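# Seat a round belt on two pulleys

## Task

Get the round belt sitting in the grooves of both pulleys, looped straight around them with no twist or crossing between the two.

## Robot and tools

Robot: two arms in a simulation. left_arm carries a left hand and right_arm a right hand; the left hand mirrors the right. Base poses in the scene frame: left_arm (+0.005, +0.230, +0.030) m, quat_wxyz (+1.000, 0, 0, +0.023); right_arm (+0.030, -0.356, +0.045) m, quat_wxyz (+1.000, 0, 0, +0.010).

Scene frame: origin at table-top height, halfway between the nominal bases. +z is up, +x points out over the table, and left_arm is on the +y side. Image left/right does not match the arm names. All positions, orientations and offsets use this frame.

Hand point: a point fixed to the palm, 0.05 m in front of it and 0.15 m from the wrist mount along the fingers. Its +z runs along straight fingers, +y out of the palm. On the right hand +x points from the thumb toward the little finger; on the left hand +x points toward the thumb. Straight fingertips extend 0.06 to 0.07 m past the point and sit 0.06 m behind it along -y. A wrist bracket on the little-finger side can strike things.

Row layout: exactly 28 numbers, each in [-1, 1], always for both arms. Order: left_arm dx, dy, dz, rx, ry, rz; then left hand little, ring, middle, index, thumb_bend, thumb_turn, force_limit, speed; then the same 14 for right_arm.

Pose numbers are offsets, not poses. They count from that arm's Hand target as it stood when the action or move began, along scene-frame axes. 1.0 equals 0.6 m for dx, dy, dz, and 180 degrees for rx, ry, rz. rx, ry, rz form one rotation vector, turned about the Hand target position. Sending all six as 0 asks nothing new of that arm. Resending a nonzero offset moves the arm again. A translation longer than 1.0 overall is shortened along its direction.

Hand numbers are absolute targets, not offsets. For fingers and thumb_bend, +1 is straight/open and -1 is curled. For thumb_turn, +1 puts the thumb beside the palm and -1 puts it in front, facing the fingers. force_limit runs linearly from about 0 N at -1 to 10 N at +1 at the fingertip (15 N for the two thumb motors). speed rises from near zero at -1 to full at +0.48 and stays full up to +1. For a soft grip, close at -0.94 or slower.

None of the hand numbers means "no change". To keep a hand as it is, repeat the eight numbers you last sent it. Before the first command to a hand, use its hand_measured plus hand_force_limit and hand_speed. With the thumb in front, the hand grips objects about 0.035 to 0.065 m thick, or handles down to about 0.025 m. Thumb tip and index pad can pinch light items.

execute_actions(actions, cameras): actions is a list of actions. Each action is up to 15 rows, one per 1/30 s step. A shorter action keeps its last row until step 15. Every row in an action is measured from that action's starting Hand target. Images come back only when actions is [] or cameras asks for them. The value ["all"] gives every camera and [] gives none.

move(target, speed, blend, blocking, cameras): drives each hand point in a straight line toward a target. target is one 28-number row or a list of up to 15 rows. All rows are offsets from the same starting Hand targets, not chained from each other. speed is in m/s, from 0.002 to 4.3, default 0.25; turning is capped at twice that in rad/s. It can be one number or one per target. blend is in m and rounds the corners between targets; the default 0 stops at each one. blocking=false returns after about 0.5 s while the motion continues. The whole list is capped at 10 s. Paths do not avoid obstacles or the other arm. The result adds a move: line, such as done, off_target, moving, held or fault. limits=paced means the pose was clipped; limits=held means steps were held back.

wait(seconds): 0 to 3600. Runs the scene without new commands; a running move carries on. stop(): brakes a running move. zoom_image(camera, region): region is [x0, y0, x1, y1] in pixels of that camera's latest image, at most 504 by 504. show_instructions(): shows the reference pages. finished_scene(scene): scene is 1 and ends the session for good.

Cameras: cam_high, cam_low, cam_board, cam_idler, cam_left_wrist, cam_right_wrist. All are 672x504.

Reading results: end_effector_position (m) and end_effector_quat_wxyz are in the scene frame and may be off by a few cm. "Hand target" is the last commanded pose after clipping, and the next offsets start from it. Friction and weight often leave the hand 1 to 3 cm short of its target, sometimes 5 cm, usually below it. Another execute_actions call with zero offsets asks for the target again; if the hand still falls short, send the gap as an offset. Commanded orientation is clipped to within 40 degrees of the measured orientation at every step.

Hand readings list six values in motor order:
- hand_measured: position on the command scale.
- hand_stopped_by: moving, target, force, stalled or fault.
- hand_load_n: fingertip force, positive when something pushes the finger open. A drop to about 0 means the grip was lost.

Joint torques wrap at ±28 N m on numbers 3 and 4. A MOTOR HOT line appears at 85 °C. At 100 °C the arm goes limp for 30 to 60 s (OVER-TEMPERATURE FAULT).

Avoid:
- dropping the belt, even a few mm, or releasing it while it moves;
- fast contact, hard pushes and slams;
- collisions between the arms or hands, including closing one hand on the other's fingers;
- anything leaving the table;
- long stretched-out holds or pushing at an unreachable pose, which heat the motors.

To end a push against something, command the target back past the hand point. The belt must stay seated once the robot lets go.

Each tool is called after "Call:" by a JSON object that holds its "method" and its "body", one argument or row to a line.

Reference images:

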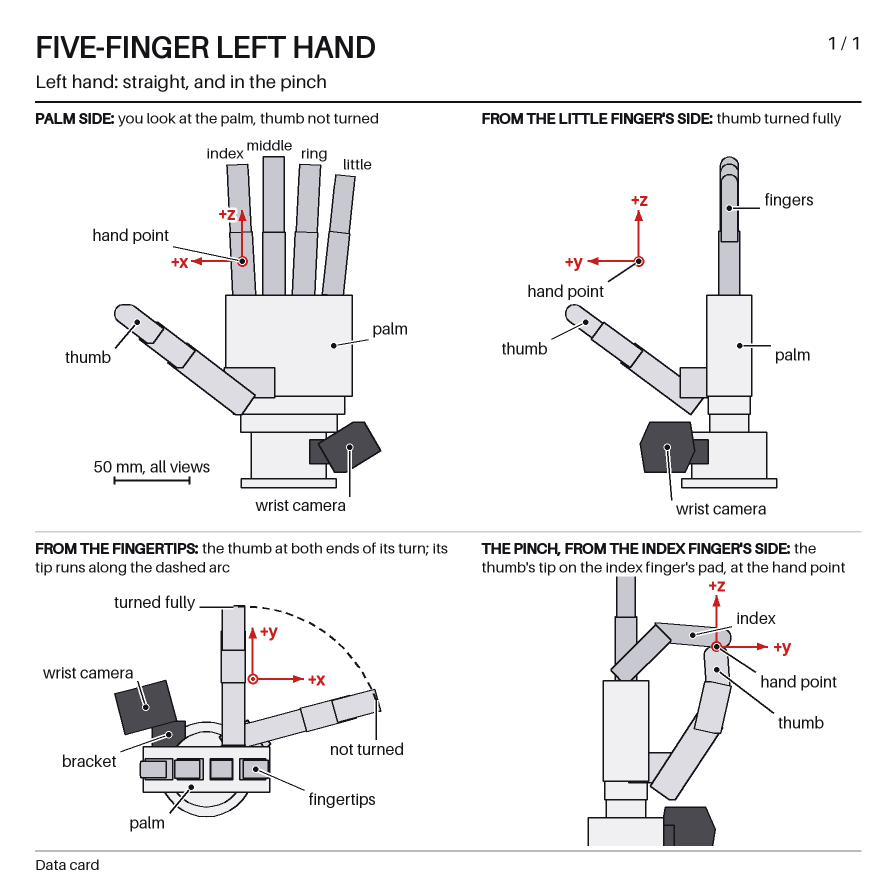

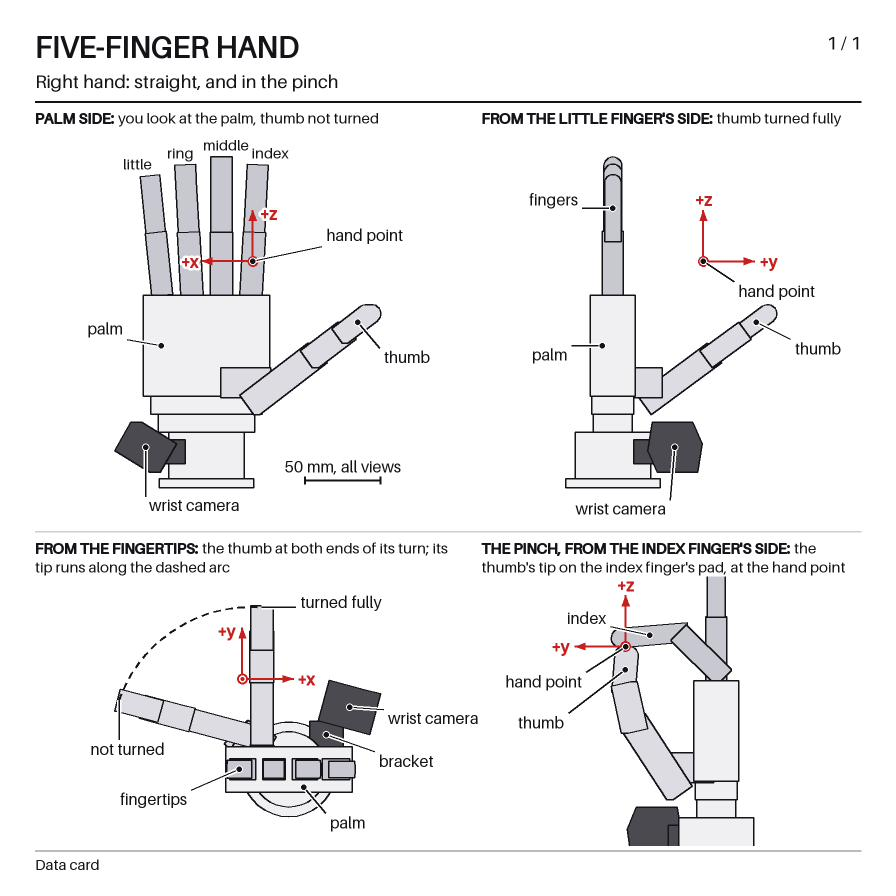

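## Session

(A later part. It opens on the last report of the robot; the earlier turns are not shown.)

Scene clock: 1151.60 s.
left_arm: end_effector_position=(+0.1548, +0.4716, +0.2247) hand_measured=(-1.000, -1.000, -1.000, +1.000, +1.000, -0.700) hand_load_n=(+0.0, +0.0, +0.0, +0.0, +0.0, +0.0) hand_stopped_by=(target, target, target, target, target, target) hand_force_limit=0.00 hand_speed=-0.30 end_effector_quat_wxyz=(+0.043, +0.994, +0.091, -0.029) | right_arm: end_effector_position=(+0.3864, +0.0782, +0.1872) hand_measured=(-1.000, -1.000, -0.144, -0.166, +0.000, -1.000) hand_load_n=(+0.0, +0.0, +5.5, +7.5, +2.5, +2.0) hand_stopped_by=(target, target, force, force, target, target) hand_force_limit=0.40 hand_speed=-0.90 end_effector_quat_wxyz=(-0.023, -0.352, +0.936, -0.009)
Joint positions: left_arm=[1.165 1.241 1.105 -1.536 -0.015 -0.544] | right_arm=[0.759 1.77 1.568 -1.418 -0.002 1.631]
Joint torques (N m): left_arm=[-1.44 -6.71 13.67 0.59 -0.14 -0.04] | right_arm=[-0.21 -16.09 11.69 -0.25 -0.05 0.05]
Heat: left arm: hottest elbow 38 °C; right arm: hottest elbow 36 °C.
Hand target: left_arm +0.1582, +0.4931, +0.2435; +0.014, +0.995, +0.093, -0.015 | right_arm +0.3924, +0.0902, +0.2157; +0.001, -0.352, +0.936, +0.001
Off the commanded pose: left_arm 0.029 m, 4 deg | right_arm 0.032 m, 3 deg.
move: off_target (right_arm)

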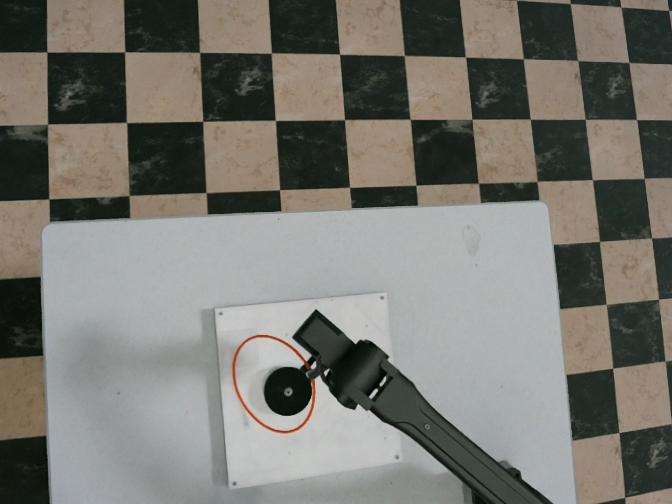

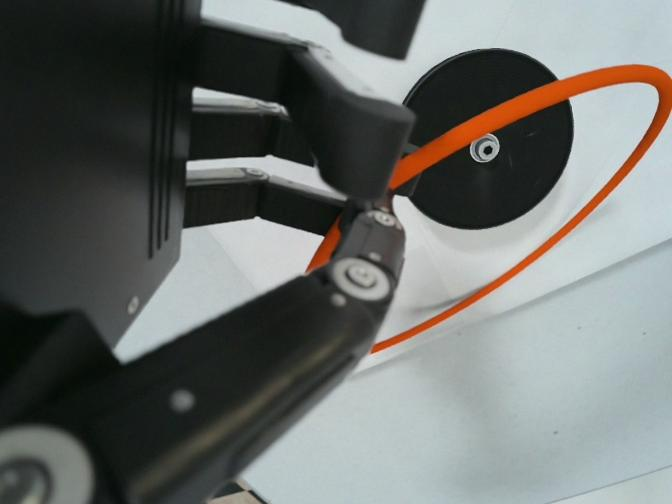

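Call:
{"method": "move", "body": {
  "target": [
    [0,0,0,0,0,0,-1,-1,-1,1,1,-0.7,0.0,-0.3, 0.0,0.0,0.22,0,0,0,-1,-1,-0.5,-0.5,0.0,-1,0.4,-0.9]
  ],
  "speed": 0.12,
  "cameras": ["cam_high"]
}}

Call:
{"method": "move", "body": {
  "target": [
    [0,0,0,0,0,0,-1,-1,-1,1,1,-0.7,0.0,-0.3, -0.096,-0.05,0.0,0,0,0.772,-1,-1,-0.5,-0.5,0.0,-1,0.4,-0.9]
  ],
  "speed": 0.18,
  "cameras": ["cam_high","cam_low","cam_board","cam_idler","cam_right_wrist"]
}}

Scene clock: 1161.63 s.
left_arm: end_effector_position=(+0.1548, +0.4716, +0.2247) hand_measured=(-1.000, -1.000, -1.000, +1.000, +1.000, -0.700) hand_load_n=(+0.0, +0.0, +0.0, +0.0, +0.0, +0.0) hand_stopped_by=(target, target, target, target, target, target) hand_force_limit=0.00 hand_speed=-0.30 end_effector_quat_wxyz=(+0.043, +0.994, +0.091, -0.029) | right_arm: end_effector_position=(+0.3913, +0.0839, +0.3203) hand_measured=(-1.000, -1.000, -0.144, -0.166, +0.000, -1.000) hand_load_n=(+0.0, +0.0, +5.5, +7.5, +3.0, +2.5) hand_stopped_by=(target, target, force, force, target, target) hand_force_limit=0.40 hand_speed=-0.90 end_effector_quat_wxyz=(+0.008, -0.351, +0.936, +0.007)
Joint positions: left_arm=[1.165 1.241 1.105 -1.536 -0.015 -0.544] | right_arm=[0.759 1.725 1.852 -1.677 -0.006 1.633]
Joint torques (N m): left_arm=[-1.44 -6.77 13.68 0.59 -0.13 -0.04] | right_arm=[-0.32 -15.27 12.12 -0.17 -0.19 0.08]
Heat: left arm: hottest elbow 37 °C; right arm: hottest elbow 36 °C.
Hand target: left_arm +0.1582, +0.4931, +0.2435; +0.014, +0.995, +0.093, -0.015 | right_arm +0.3924, +0.0902, +0.3478; +0.002, -0.352, +0.936, +0.001
Off the commanded pose: left_arm 0.029 m, 4 deg | right_arm 0.028 m, 1 deg.
joint sent to its limit (right arm) — joint 4 (wrist pitch), lower limit. The joint targets are off in orientation, not in position.
move: off_target (right_arm)

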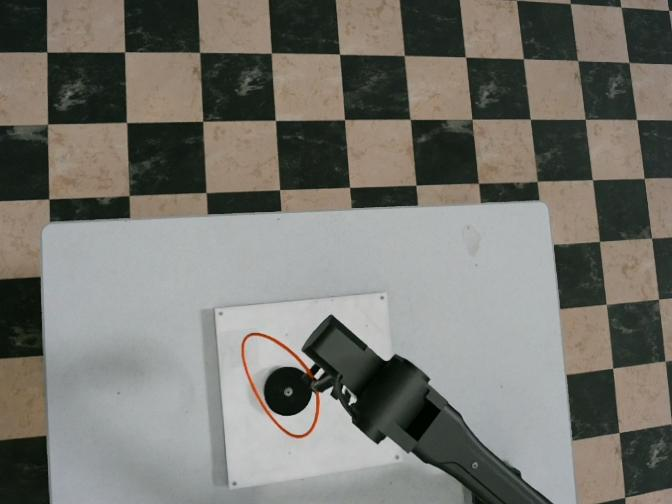

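Scene clock: 1169.10 s.
left_arm: end_effector_position=(+0.1548, +0.4716, +0.2247) hand_measured=(-1.000, -1.000, -1.000, +1.000, +1.000, -0.700) hand_load_n=(+0.5, +0.0, +0.0, +0.0, +0.0, +0.0) hand_stopped_by=(target, target, target, target, target, target) hand_force_limit=0.00 hand_speed=-0.30 end_effector_quat_wxyz=(+0.043, +0.994, +0.091, -0.029) | right_arm: end_effector_position=(+0.3366, +0.0584, +0.3394) hand_measured=(-1.000, -1.000, -0.144, -0.166, +0.000, -1.000) hand_load_n=(+0.0, +0.0, +5.5, +7.5, +3.0, +2.5) hand_stopped_by=(target, target, force, force, target, target) hand_force_limit=0.40 hand_speed=-0.90 end_effector_quat_wxyz=(-0.051, +0.998, -0.006, +0.034)
Joint positions: left_arm=[1.165 1.241 1.105 -1.536 -0.015 -0.544] | right_arm=[0.931 1.809 2.037 -1.677 -0.002 -0.607]
Joint torques (N m): left_arm=[-1.38 -6.71 13.67 0.59 -0.13 -0.04] | right_arm=[-0.38 -15.74 10.07 0.02 0.05 -0.04]
Heat: left arm: hottest elbow 37 °C; right arm: hottest elbow 37 °C.
Hand target: left_arm +0.1582, +0.4931, +0.2435; +0.014, +0.995, +0.093, -0.015 | right_arm +0.3347, +0.0603, +0.3478; +0.000, +1.000, +0.001, -0.002
Off the commanded pose: left_arm 0.029 m, 4 deg | right_arm 0.009 m, 7 deg.
joint sent to its limit (right arm) — joint 4 (wrist pitch), lower limit. The joint targets are off in orientation, not in position.
move: off_target (right_arm)

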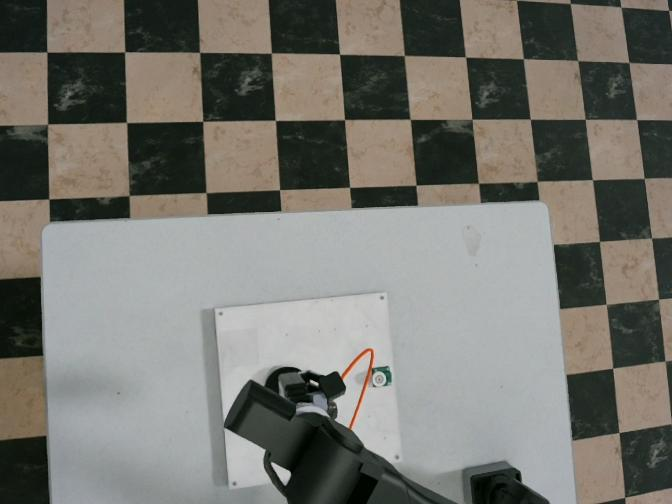

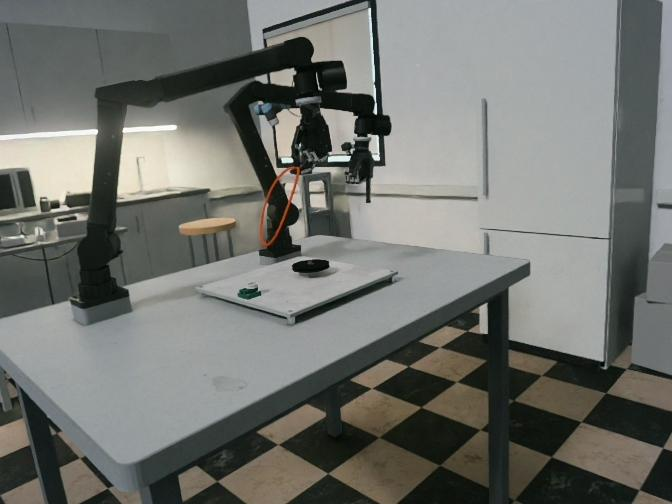

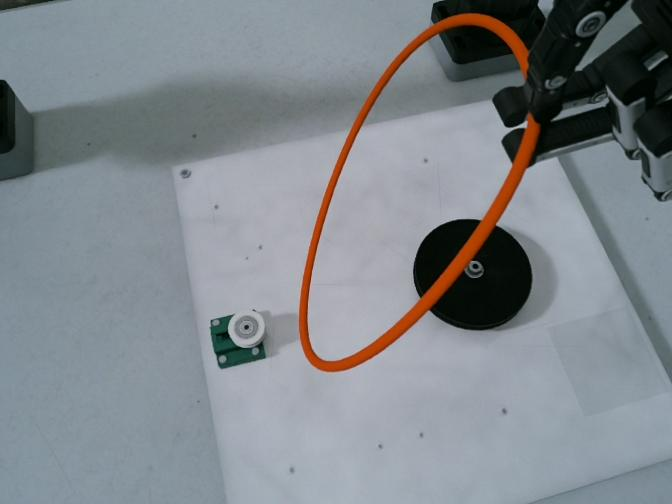

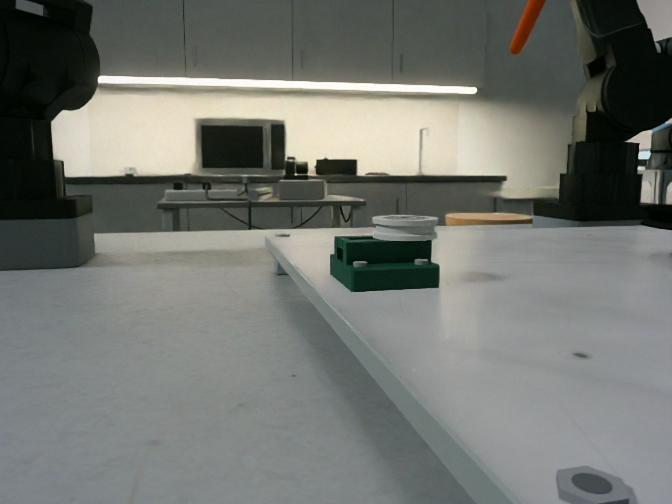

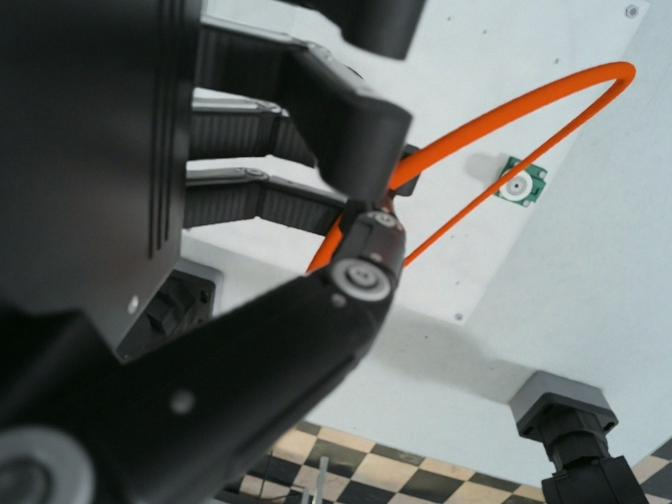

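Call:
{"method": "move", "body": {
  "target": [
    [0,0,0,0,0,0,-1,-1,-1,1,1,-0.7,0.0,-0.3, -0.03,-0.01,-0.04,0,0,0.111,-1,-1,-0.5,-0.5,0.0,-1,0.4,-0.9]
  ],
  "speed": 0.12,
  "cameras": ["cam_high","cam_board","cam_idler","cam_right_wrist"]
}}

Scene clock: 1176.63 s.
left_arm: end_effector_position=(+0.1548, +0.4716, +0.2247) hand_measured=(-1.000, -1.000, -1.000, +1.000, +1.000, -0.700) hand_load_n=(+0.0, +0.0, +0.0, +0.0, +0.0, +0.0) hand_stopped_by=(target, target, target, target, target, target) hand_force_limit=0.00 hand_speed=-0.30 end_effector_quat_wxyz=(+0.043, +0.994, +0.091, -0.029) | right_arm: end_effector_position=(+0.3225, +0.0582, +0.3157) hand_measured=(-1.000, -1.000, -0.144, -0.166, +0.000, -1.000) hand_load_n=(+0.0, +0.0, +5.0, +7.5, +3.0, +2.5) hand_stopped_by=(target, target, force, force, target, target) hand_force_limit=0.40 hand_speed=-0.90 end_effector_quat_wxyz=(-0.019, +0.986, +0.167, +0.016)
Joint positions: left_arm=[1.165 1.241 1.105 -1.536 -0.015 -0.544] | right_arm=[0.991 1.809 1.965 -1.677 -0.001 -0.896]
Joint torques (N m): left_arm=[-1.44 -6.71 13.68 0.58 -0.13 -0.04] | right_arm=[-0.32 -16.85 8.1 -0.09 0.08 -0.05]
Heat: left arm: hottest elbow 37 °C; right arm: hottest elbow 37 °C.
Hand target: left_arm +0.1582, +0.4931, +0.2435; +0.014, +0.995, +0.093, -0.015 | right_arm +0.3168, +0.0542, +0.3238; +0.001, +0.985, +0.175, -0.002
Off the commanded pose: left_arm 0.029 m, 4 deg | right_arm 0.011 m, 3 deg.
joint sent to its limit (right arm) — joint 4 (wrist pitch), lower limit. The joint targets are off in orientation, not in position.
move: off_target (right_arm)

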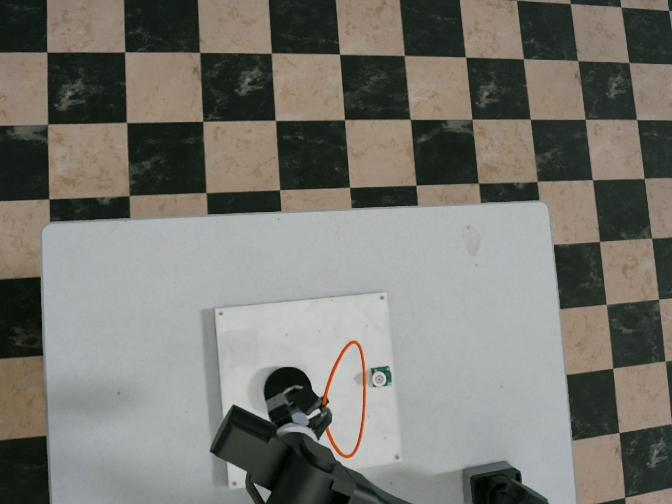

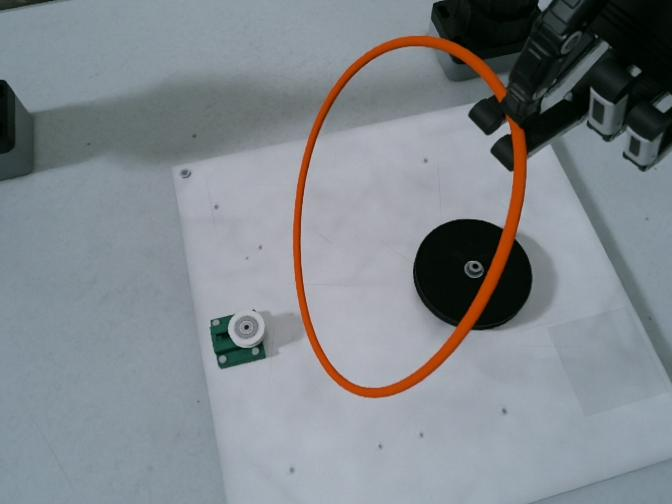

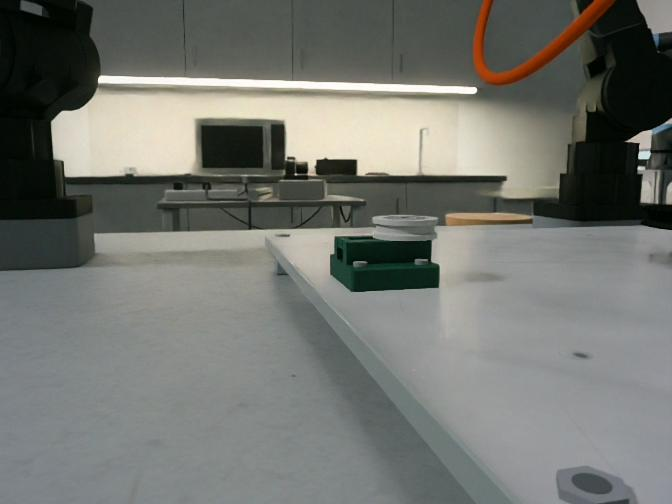

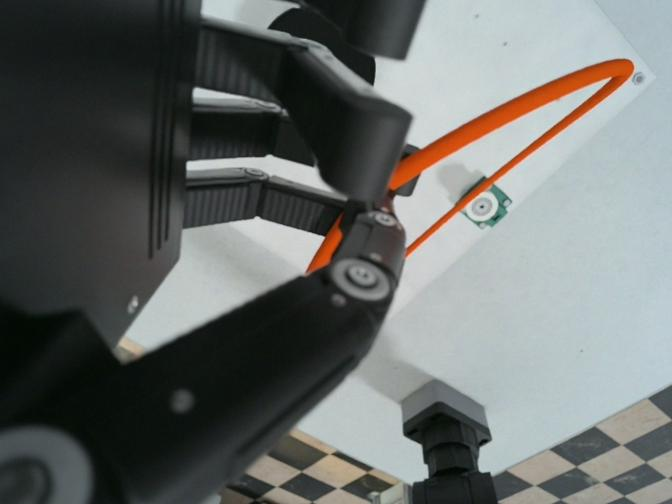

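Call:
{"method": "move", "body": {
  "target": [
    [0,0,0,0,0,0,-1,-1,-1,1,1,-0.7,0.0,-0.3, 0.04,-0.117,0.0,0,0,0,-1,-1,-0.5,-0.5,0.0,-1,0.4,-0.9],
    [0,0,0,0,0,0,-1,-1,-1,1,1,-0.7,0.0,-0.3, 0.04,-0.117,-0.04,0,0,0,-1,-1,-0.5,-0.5,0.0,-1,0.4,-0.9]
  ],
  "speed": 0.1,
  "cameras": ["cam_high","cam_board","cam_idler","cam_low"]
}}

Call:
{"method": "zoom_image", "body": {
  "camera": "cam_idler",
  "region": [300, 0, 636, 300]
}}

Call:
{"method": "zoom_image", "body": {
  "camera": "cam_high",
  "region": [260, 290, 440, 460]
}}

Scene clock: 1187.10 s.
left_arm: end_effector_position=(+0.1548, +0.4716, +0.2247) hand_measured=(-1.000, -1.000, -1.000, +1.000, +1.000, -0.700) hand_load_n=(+0.0, +0.0, +0.0, -0.5, +0.0, +0.0) hand_stopped_by=(target, target, target, target, target, target) hand_force_limit=0.00 hand_speed=-0.30 end_effector_quat_wxyz=(+0.043, +0.994, +0.091, -0.029) | right_arm: end_effector_position=(+0.3385, -0.0161, +0.2960) hand_measured=(-1.000, -1.000, -0.144, -0.166, +0.000, -1.000) hand_load_n=(+0.0, +0.0, +5.5, +7.5, +3.0, +2.5) hand_stopped_by=(target, target, force, force, target, target) hand_force_limit=0.40 hand_speed=-0.90 end_effector_quat_wxyz=(+0.008, +0.985, +0.172, -0.010)
Joint positions: left_arm=[1.165 1.241 1.105 -1.536 -0.015 -0.544] | right_arm=[0.889 1.71 1.766 -1.653 -0.001 -1.007]
Joint torques (N m): left_arm=[-1.44 -6.71 13.67 0.58 -0.13 -0.05] | right_arm=[-1.49 -15.03 8.24 0.64 -0.02 -0.06]
Heat: left arm: hottest elbow 37 °C; right arm: hottest elbow 37 °C.
Hand target: left_arm +0.1582, +0.4931, +0.2435; +0.014, +0.995, +0.093, -0.015 | right_arm +0.3407, -0.0160, +0.2998; +0.001, +0.985, +0.175, -0.002
Off the commanded pose: left_arm 0.029 m, 4 deg | right_arm 0.004 m, 1 deg.
move: done
Images, in order (width x height): cam_high 672x504, cam_low 672x504, cam_board 672x504, cam_idler 672x504.

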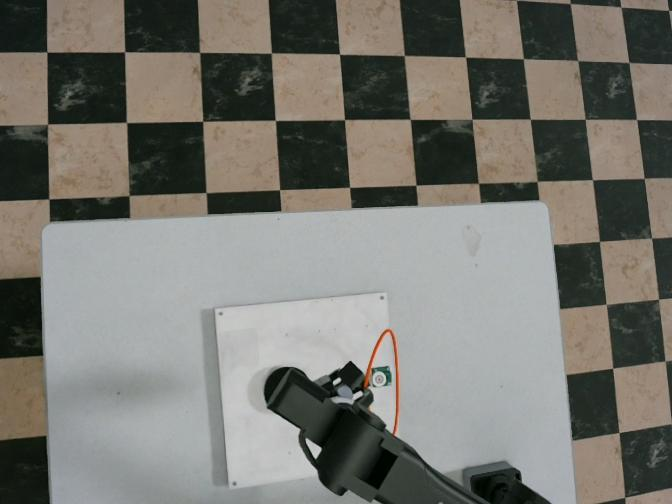

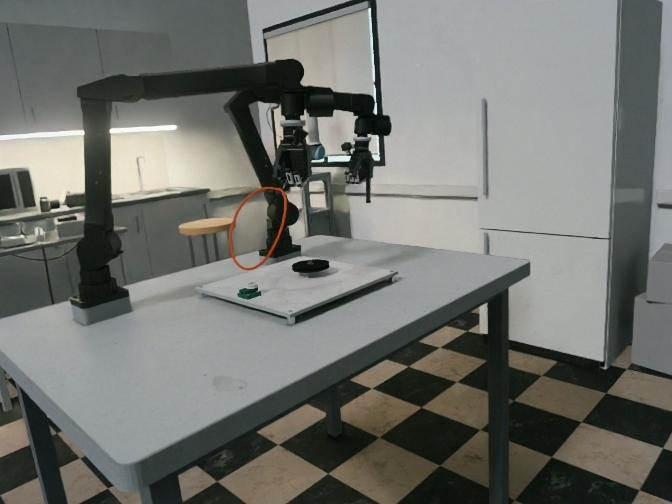

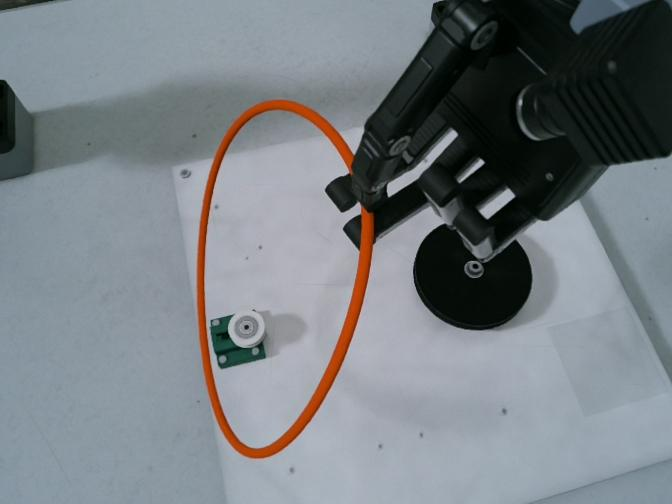

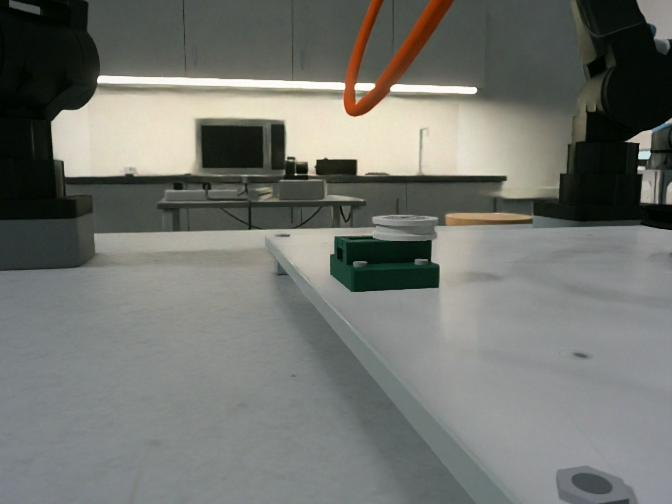

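Scaled by 1.500 from the camera's image (finer frame: 960x720).

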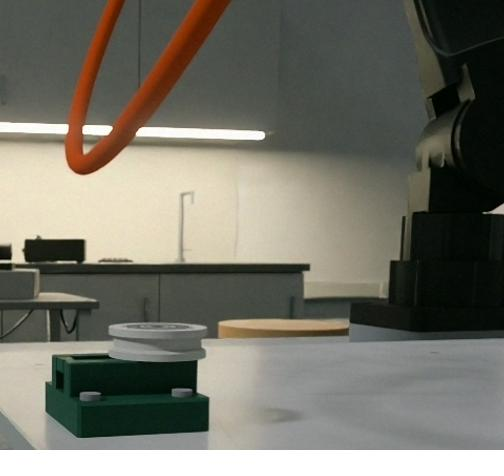

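Scaled by 2.800 from the camera's image (finer frame: 960x720).

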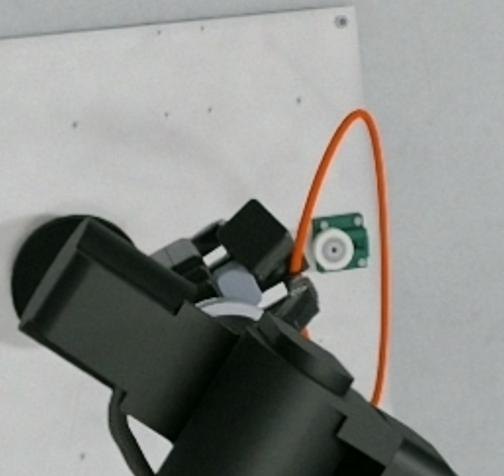

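Call:
{"method": "move", "body": {
  "target": [
    [0,0,0,0,0,0,-1,-1,-1,1,1,-0.7,0.0,-0.3, 0,0,-0.06,0,0,0,-1,-1,-0.5,-0.5,0.0,-1,0.4,-0.9]
  ],
  "speed": 0.1,
  "cameras": ["cam_high","cam_board","cam_idler"]
}}

Call:
{"method": "zoom_image", "body": {
  "camera": "cam_idler",
  "region": [300, 0, 636, 300]
}}

Call:
{"method": "zoom_image", "body": {
  "camera": "cam_high",
  "region": [300, 300, 460, 450]
}}

Scene clock: 1196.37 s.
left_arm: end_effector_position=(+0.1548, +0.4716, +0.2247) hand_measured=(-1.000, -1.000, -1.000, +1.000, +1.000, -0.700) hand_load_n=(+0.0, +0.0, +0.0, +0.0, -0.5, +0.0) hand_stopped_by=(target, target, target, target, target, target) hand_force_limit=0.00 hand_speed=-0.30 end_effector_quat_wxyz=(+0.043, +0.994, +0.091, -0.029) | right_arm: end_effector_position=(+0.3385, -0.0162, +0.2597) hand_measured=(-1.000, -1.000, -0.144, -0.166, +0.000, -1.000) hand_load_n=(+0.0, +0.0, +5.5, +7.5, +3.5, +2.5) hand_stopped_by=(target, target, force, force, target, target) hand_force_limit=0.40 hand_speed=-0.90 end_effector_quat_wxyz=(+0.009, +0.985, +0.172, -0.010)
Joint positions: left_arm=[1.165 1.241 1.105 -1.536 -0.015 -0.544] | right_arm=[0.889 1.709 1.67 -1.558 -0.001 -1.007]
Joint torques (N m): left_arm=[-1.44 -6.71 13.67 0.59 -0.13 -0.04] | right_arm=[-1.03 -15.21 8.2 0.62 -0.02 -0.07]
Heat: left arm: hottest elbow 37 °C; right arm: hottest elbow 36 °C.
Hand target: left_arm +0.1582, +0.4931, +0.2435; +0.014, +0.995, +0.093, -0.015 | right_arm +0.3408, -0.0160, +0.2637; +0.001, +0.985, +0.175, -0.002
Off the commanded pose: left_arm 0.029 m, 4 deg | right_arm 0.005 m, 1 deg.
move: done

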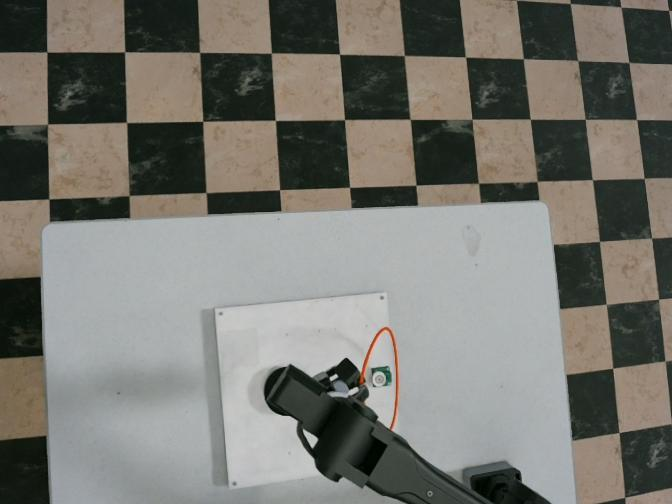

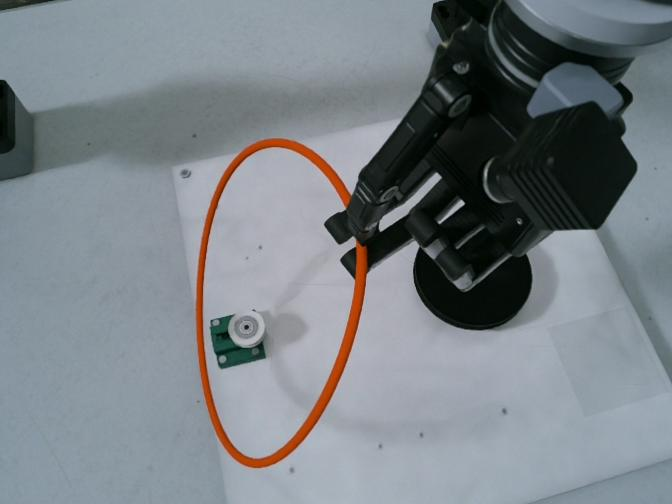

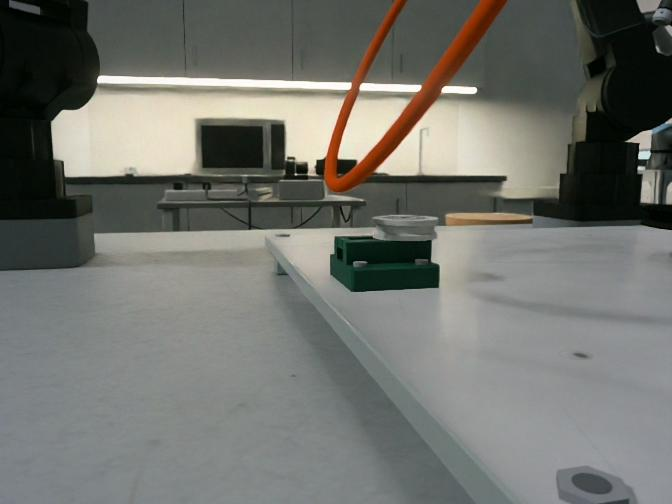

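Scaled by 1.500 from the camera's image (finer frame: 960x720).

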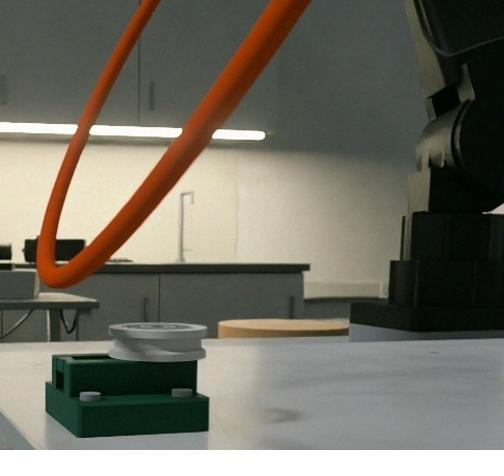

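Scaled by 3.150 from the camera's image (finer frame: 960x720).

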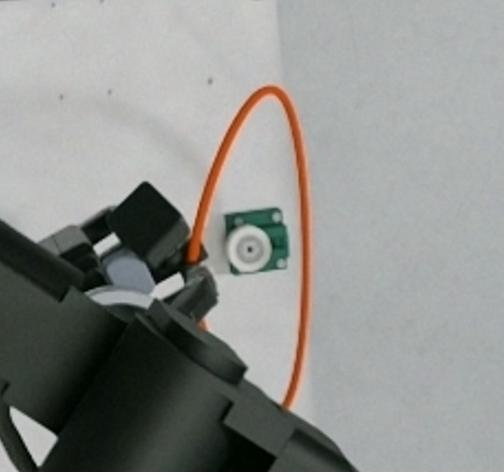

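Call:
{"method": "move", "body": {
  "target": [
    [0,0,0,0,0,0,-1,-1,-1,1,1,-0.7,0.0,-0.3, 0,0.017,-0.033,0,0,0,-1,-1,-0.5,-0.5,0.0,-1,0.4,-0.9]
  ],
  "speed": 0.08,
  "cameras": ["cam_high","cam_board","cam_idler"]
}}

Call:
{"method": "zoom_image", "body": {
  "camera": "cam_idler",
  "region": [280, 100, 480, 300]
}}

Call:
{"method": "zoom_image", "body": {
  "camera": "cam_high",
  "region": [300, 300, 460, 450]
}}

Scene clock: 1204.23 s.
left_arm: end_effector_position=(+0.1548, +0.4716, +0.2247) hand_measured=(-1.000, -1.000, -1.000, +1.000, +1.000, -0.700) hand_load_n=(+0.0, +0.0, +0.5, +0.0, +0.0, +0.0) hand_stopped_by=(target, target, target, target, target, target) hand_force_limit=0.00 hand_speed=-0.30 end_effector_quat_wxyz=(+0.043, +0.994, +0.091, -0.029) | right_arm: end_effector_position=(+0.3426, -0.0110, +0.2513) hand_measured=(-1.000, -1.000, -0.144, -0.166, +0.000, -1.000) hand_load_n=(+0.0, +0.0, +5.0, +7.5, +3.0, +2.5) hand_stopped_by=(target, target, force, force, target, target) hand_force_limit=0.40 hand_speed=-0.90 end_effector_quat_wxyz=(+0.000, +0.985, +0.172, +0.000)
Joint positions: left_arm=[1.165 1.241 1.105 -1.536 -0.015 -0.544] | right_arm=[0.889 1.709 1.652 -1.514 -0.001 -1.007]
Joint torques (N m): left_arm=[-1.44 -6.71 13.67 0.59 -0.13 -0.04] | right_arm=[-0.09 -13.51 8.01 0.79 -0.03 0.04]
Heat: left arm: hottest elbow 37 °C; right arm: hottest elbow 36 °C.
Hand target: left_arm +0.1582, +0.4931, +0.2435; +0.014, +0.995, +0.093, -0.015 | right_arm +0.3407, -0.0058, +0.2439; +0.001, +0.985, +0.175, -0.002
Off the commanded pose: left_arm 0.029 m, 4 deg | right_arm 0.009 m, 0 deg.
move: done

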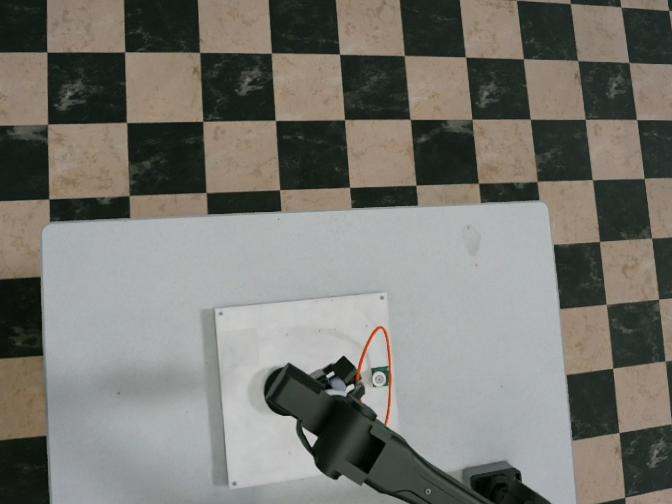

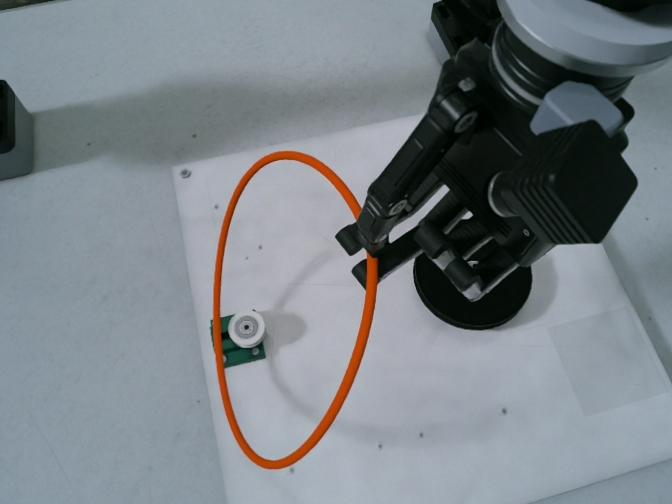

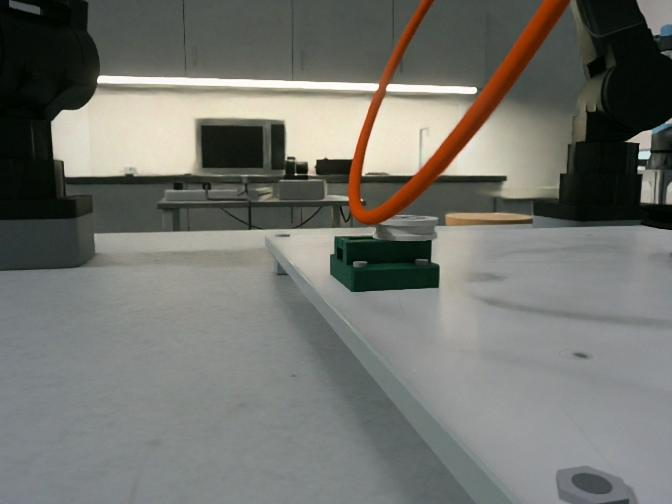

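Scaled by 2.520 from the camera's image (finer frame: 960x720).

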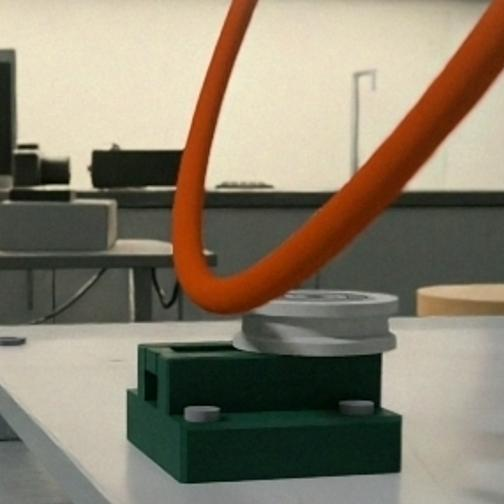

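Scaled by 3.150 from the camera's image (finer frame: 960x720).

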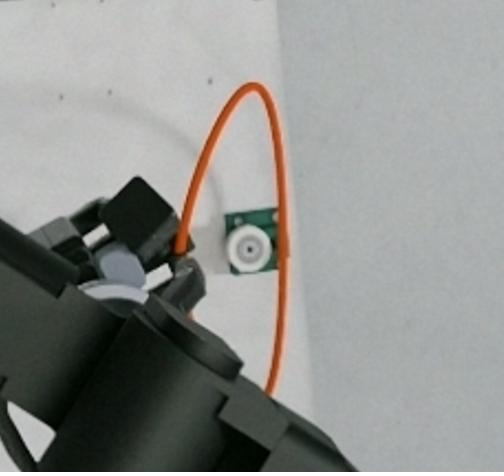

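Call:
{"method": "move", "body": {
  "target": [
    [0,0,0,0,0,0,-1,-1,-1,1,1,-0.7,0.0,-0.3, 0,0,-0.0125,0,0,0,-1,-1,-0.5,-0.5,0.0,-1,0.4,-0.9]
  ],
  "speed": 0.05,
  "cameras": ["cam_high","cam_board","cam_idler"]
}}

Call:
{"method": "zoom_image", "body": {
  "camera": "cam_idler",
  "region": [280, 100, 480, 300]
}}

Call:
{"method": "zoom_image", "body": {
  "camera": "cam_high",
  "region": [300, 300, 460, 450]
}}

Scene clock: 1214.20 s.
left_arm: end_effector_position=(+0.1548, +0.4716, +0.2247) hand_measured=(-1.000, -1.000, -1.000, +1.000, +1.000, -0.700) hand_load_n=(+0.0, +0.0, +0.0, +0.0, -0.5, +0.0) hand_stopped_by=(target, target, target, target, target, target) hand_force_limit=0.00 hand_speed=-0.30 end_effector_quat_wxyz=(+0.043, +0.994, +0.091, -0.029) | right_arm: end_effector_position=(+0.3425, -0.0111, +0.2442) hand_measured=(-1.000, -1.000, -0.144, -0.166, +0.000, -1.000) hand_load_n=(+0.0, +0.0, +5.0, +7.5, +3.5, +3.0) hand_stopped_by=(target, target, force, force, target, target) hand_force_limit=0.40 hand_speed=-0.90 end_effector_quat_wxyz=(-0.001, +0.985, +0.172, +0.000)
Joint positions: left_arm=[1.165 1.241 1.105 -1.536 -0.015 -0.544] | right_arm=[0.889 1.709 1.634 -1.495 -0.001 -1.007]
Joint torques (N m): left_arm=[-1.44 -6.71 13.67 0.59 -0.13 -0.04] | right_arm=[-0.15 -13.1 8.05 0.72 -0.05 0.03]
Heat: left arm: hottest elbow 38 °C; right arm: hottest elbow 36 °C.
Hand target: left_arm +0.1582, +0.4931, +0.2435; +0.014, +0.995, +0.093, -0.015 | right_arm +0.3408, -0.0058, +0.2364; +0.001, +0.985, +0.175, -0.002
Off the commanded pose: left_arm 0.029 m, 4 deg | right_arm 0.010 m, 0 deg.
move: done

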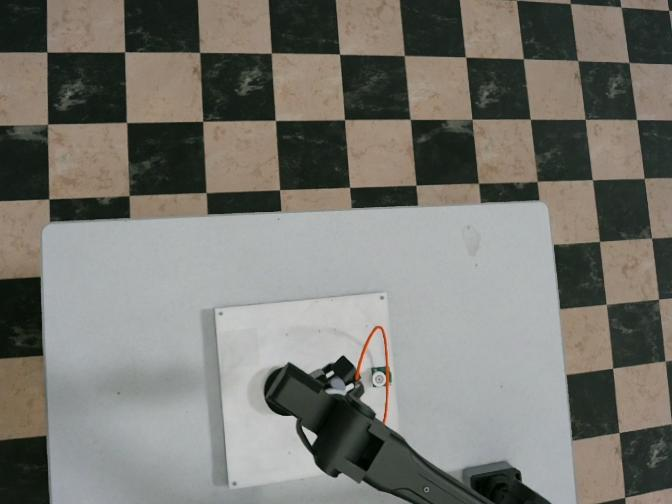

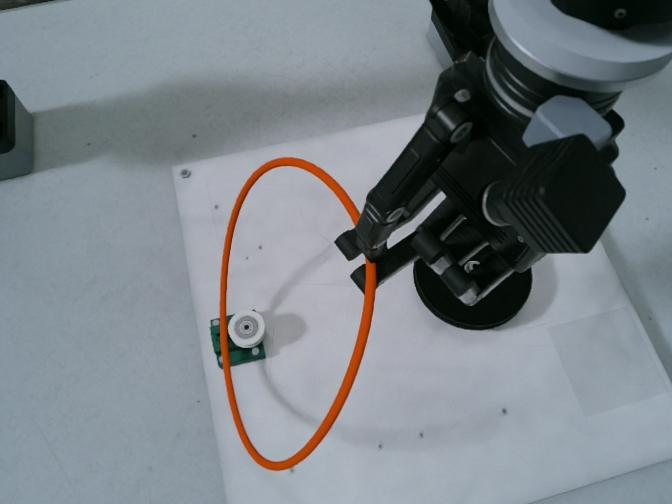

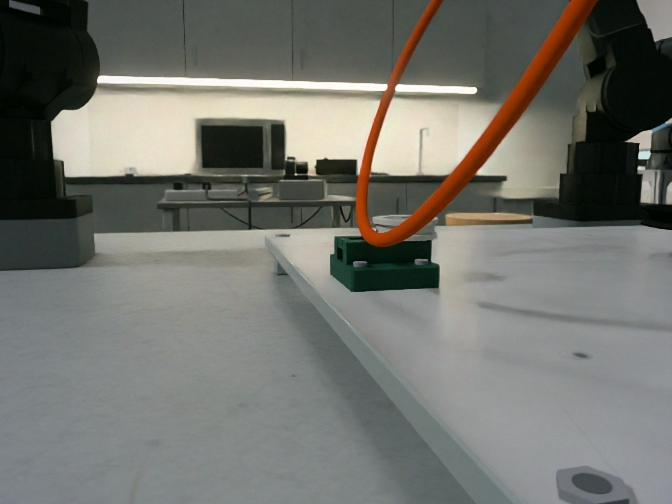

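Scaled by 2.520 from the camera's image (finer frame: 960x720).

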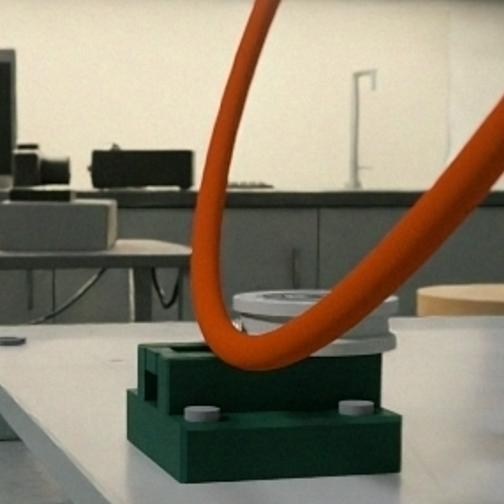

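Scaled by 3.150 from the camera's image (finer frame: 960x720).

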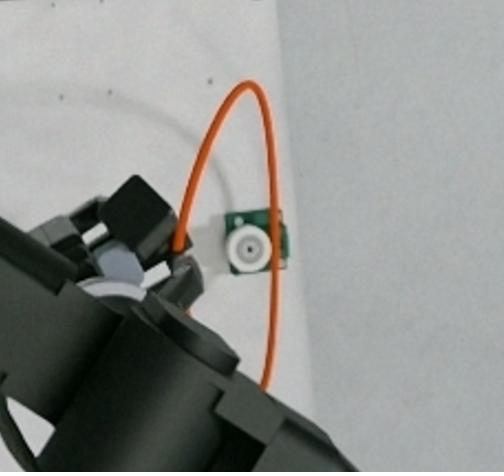

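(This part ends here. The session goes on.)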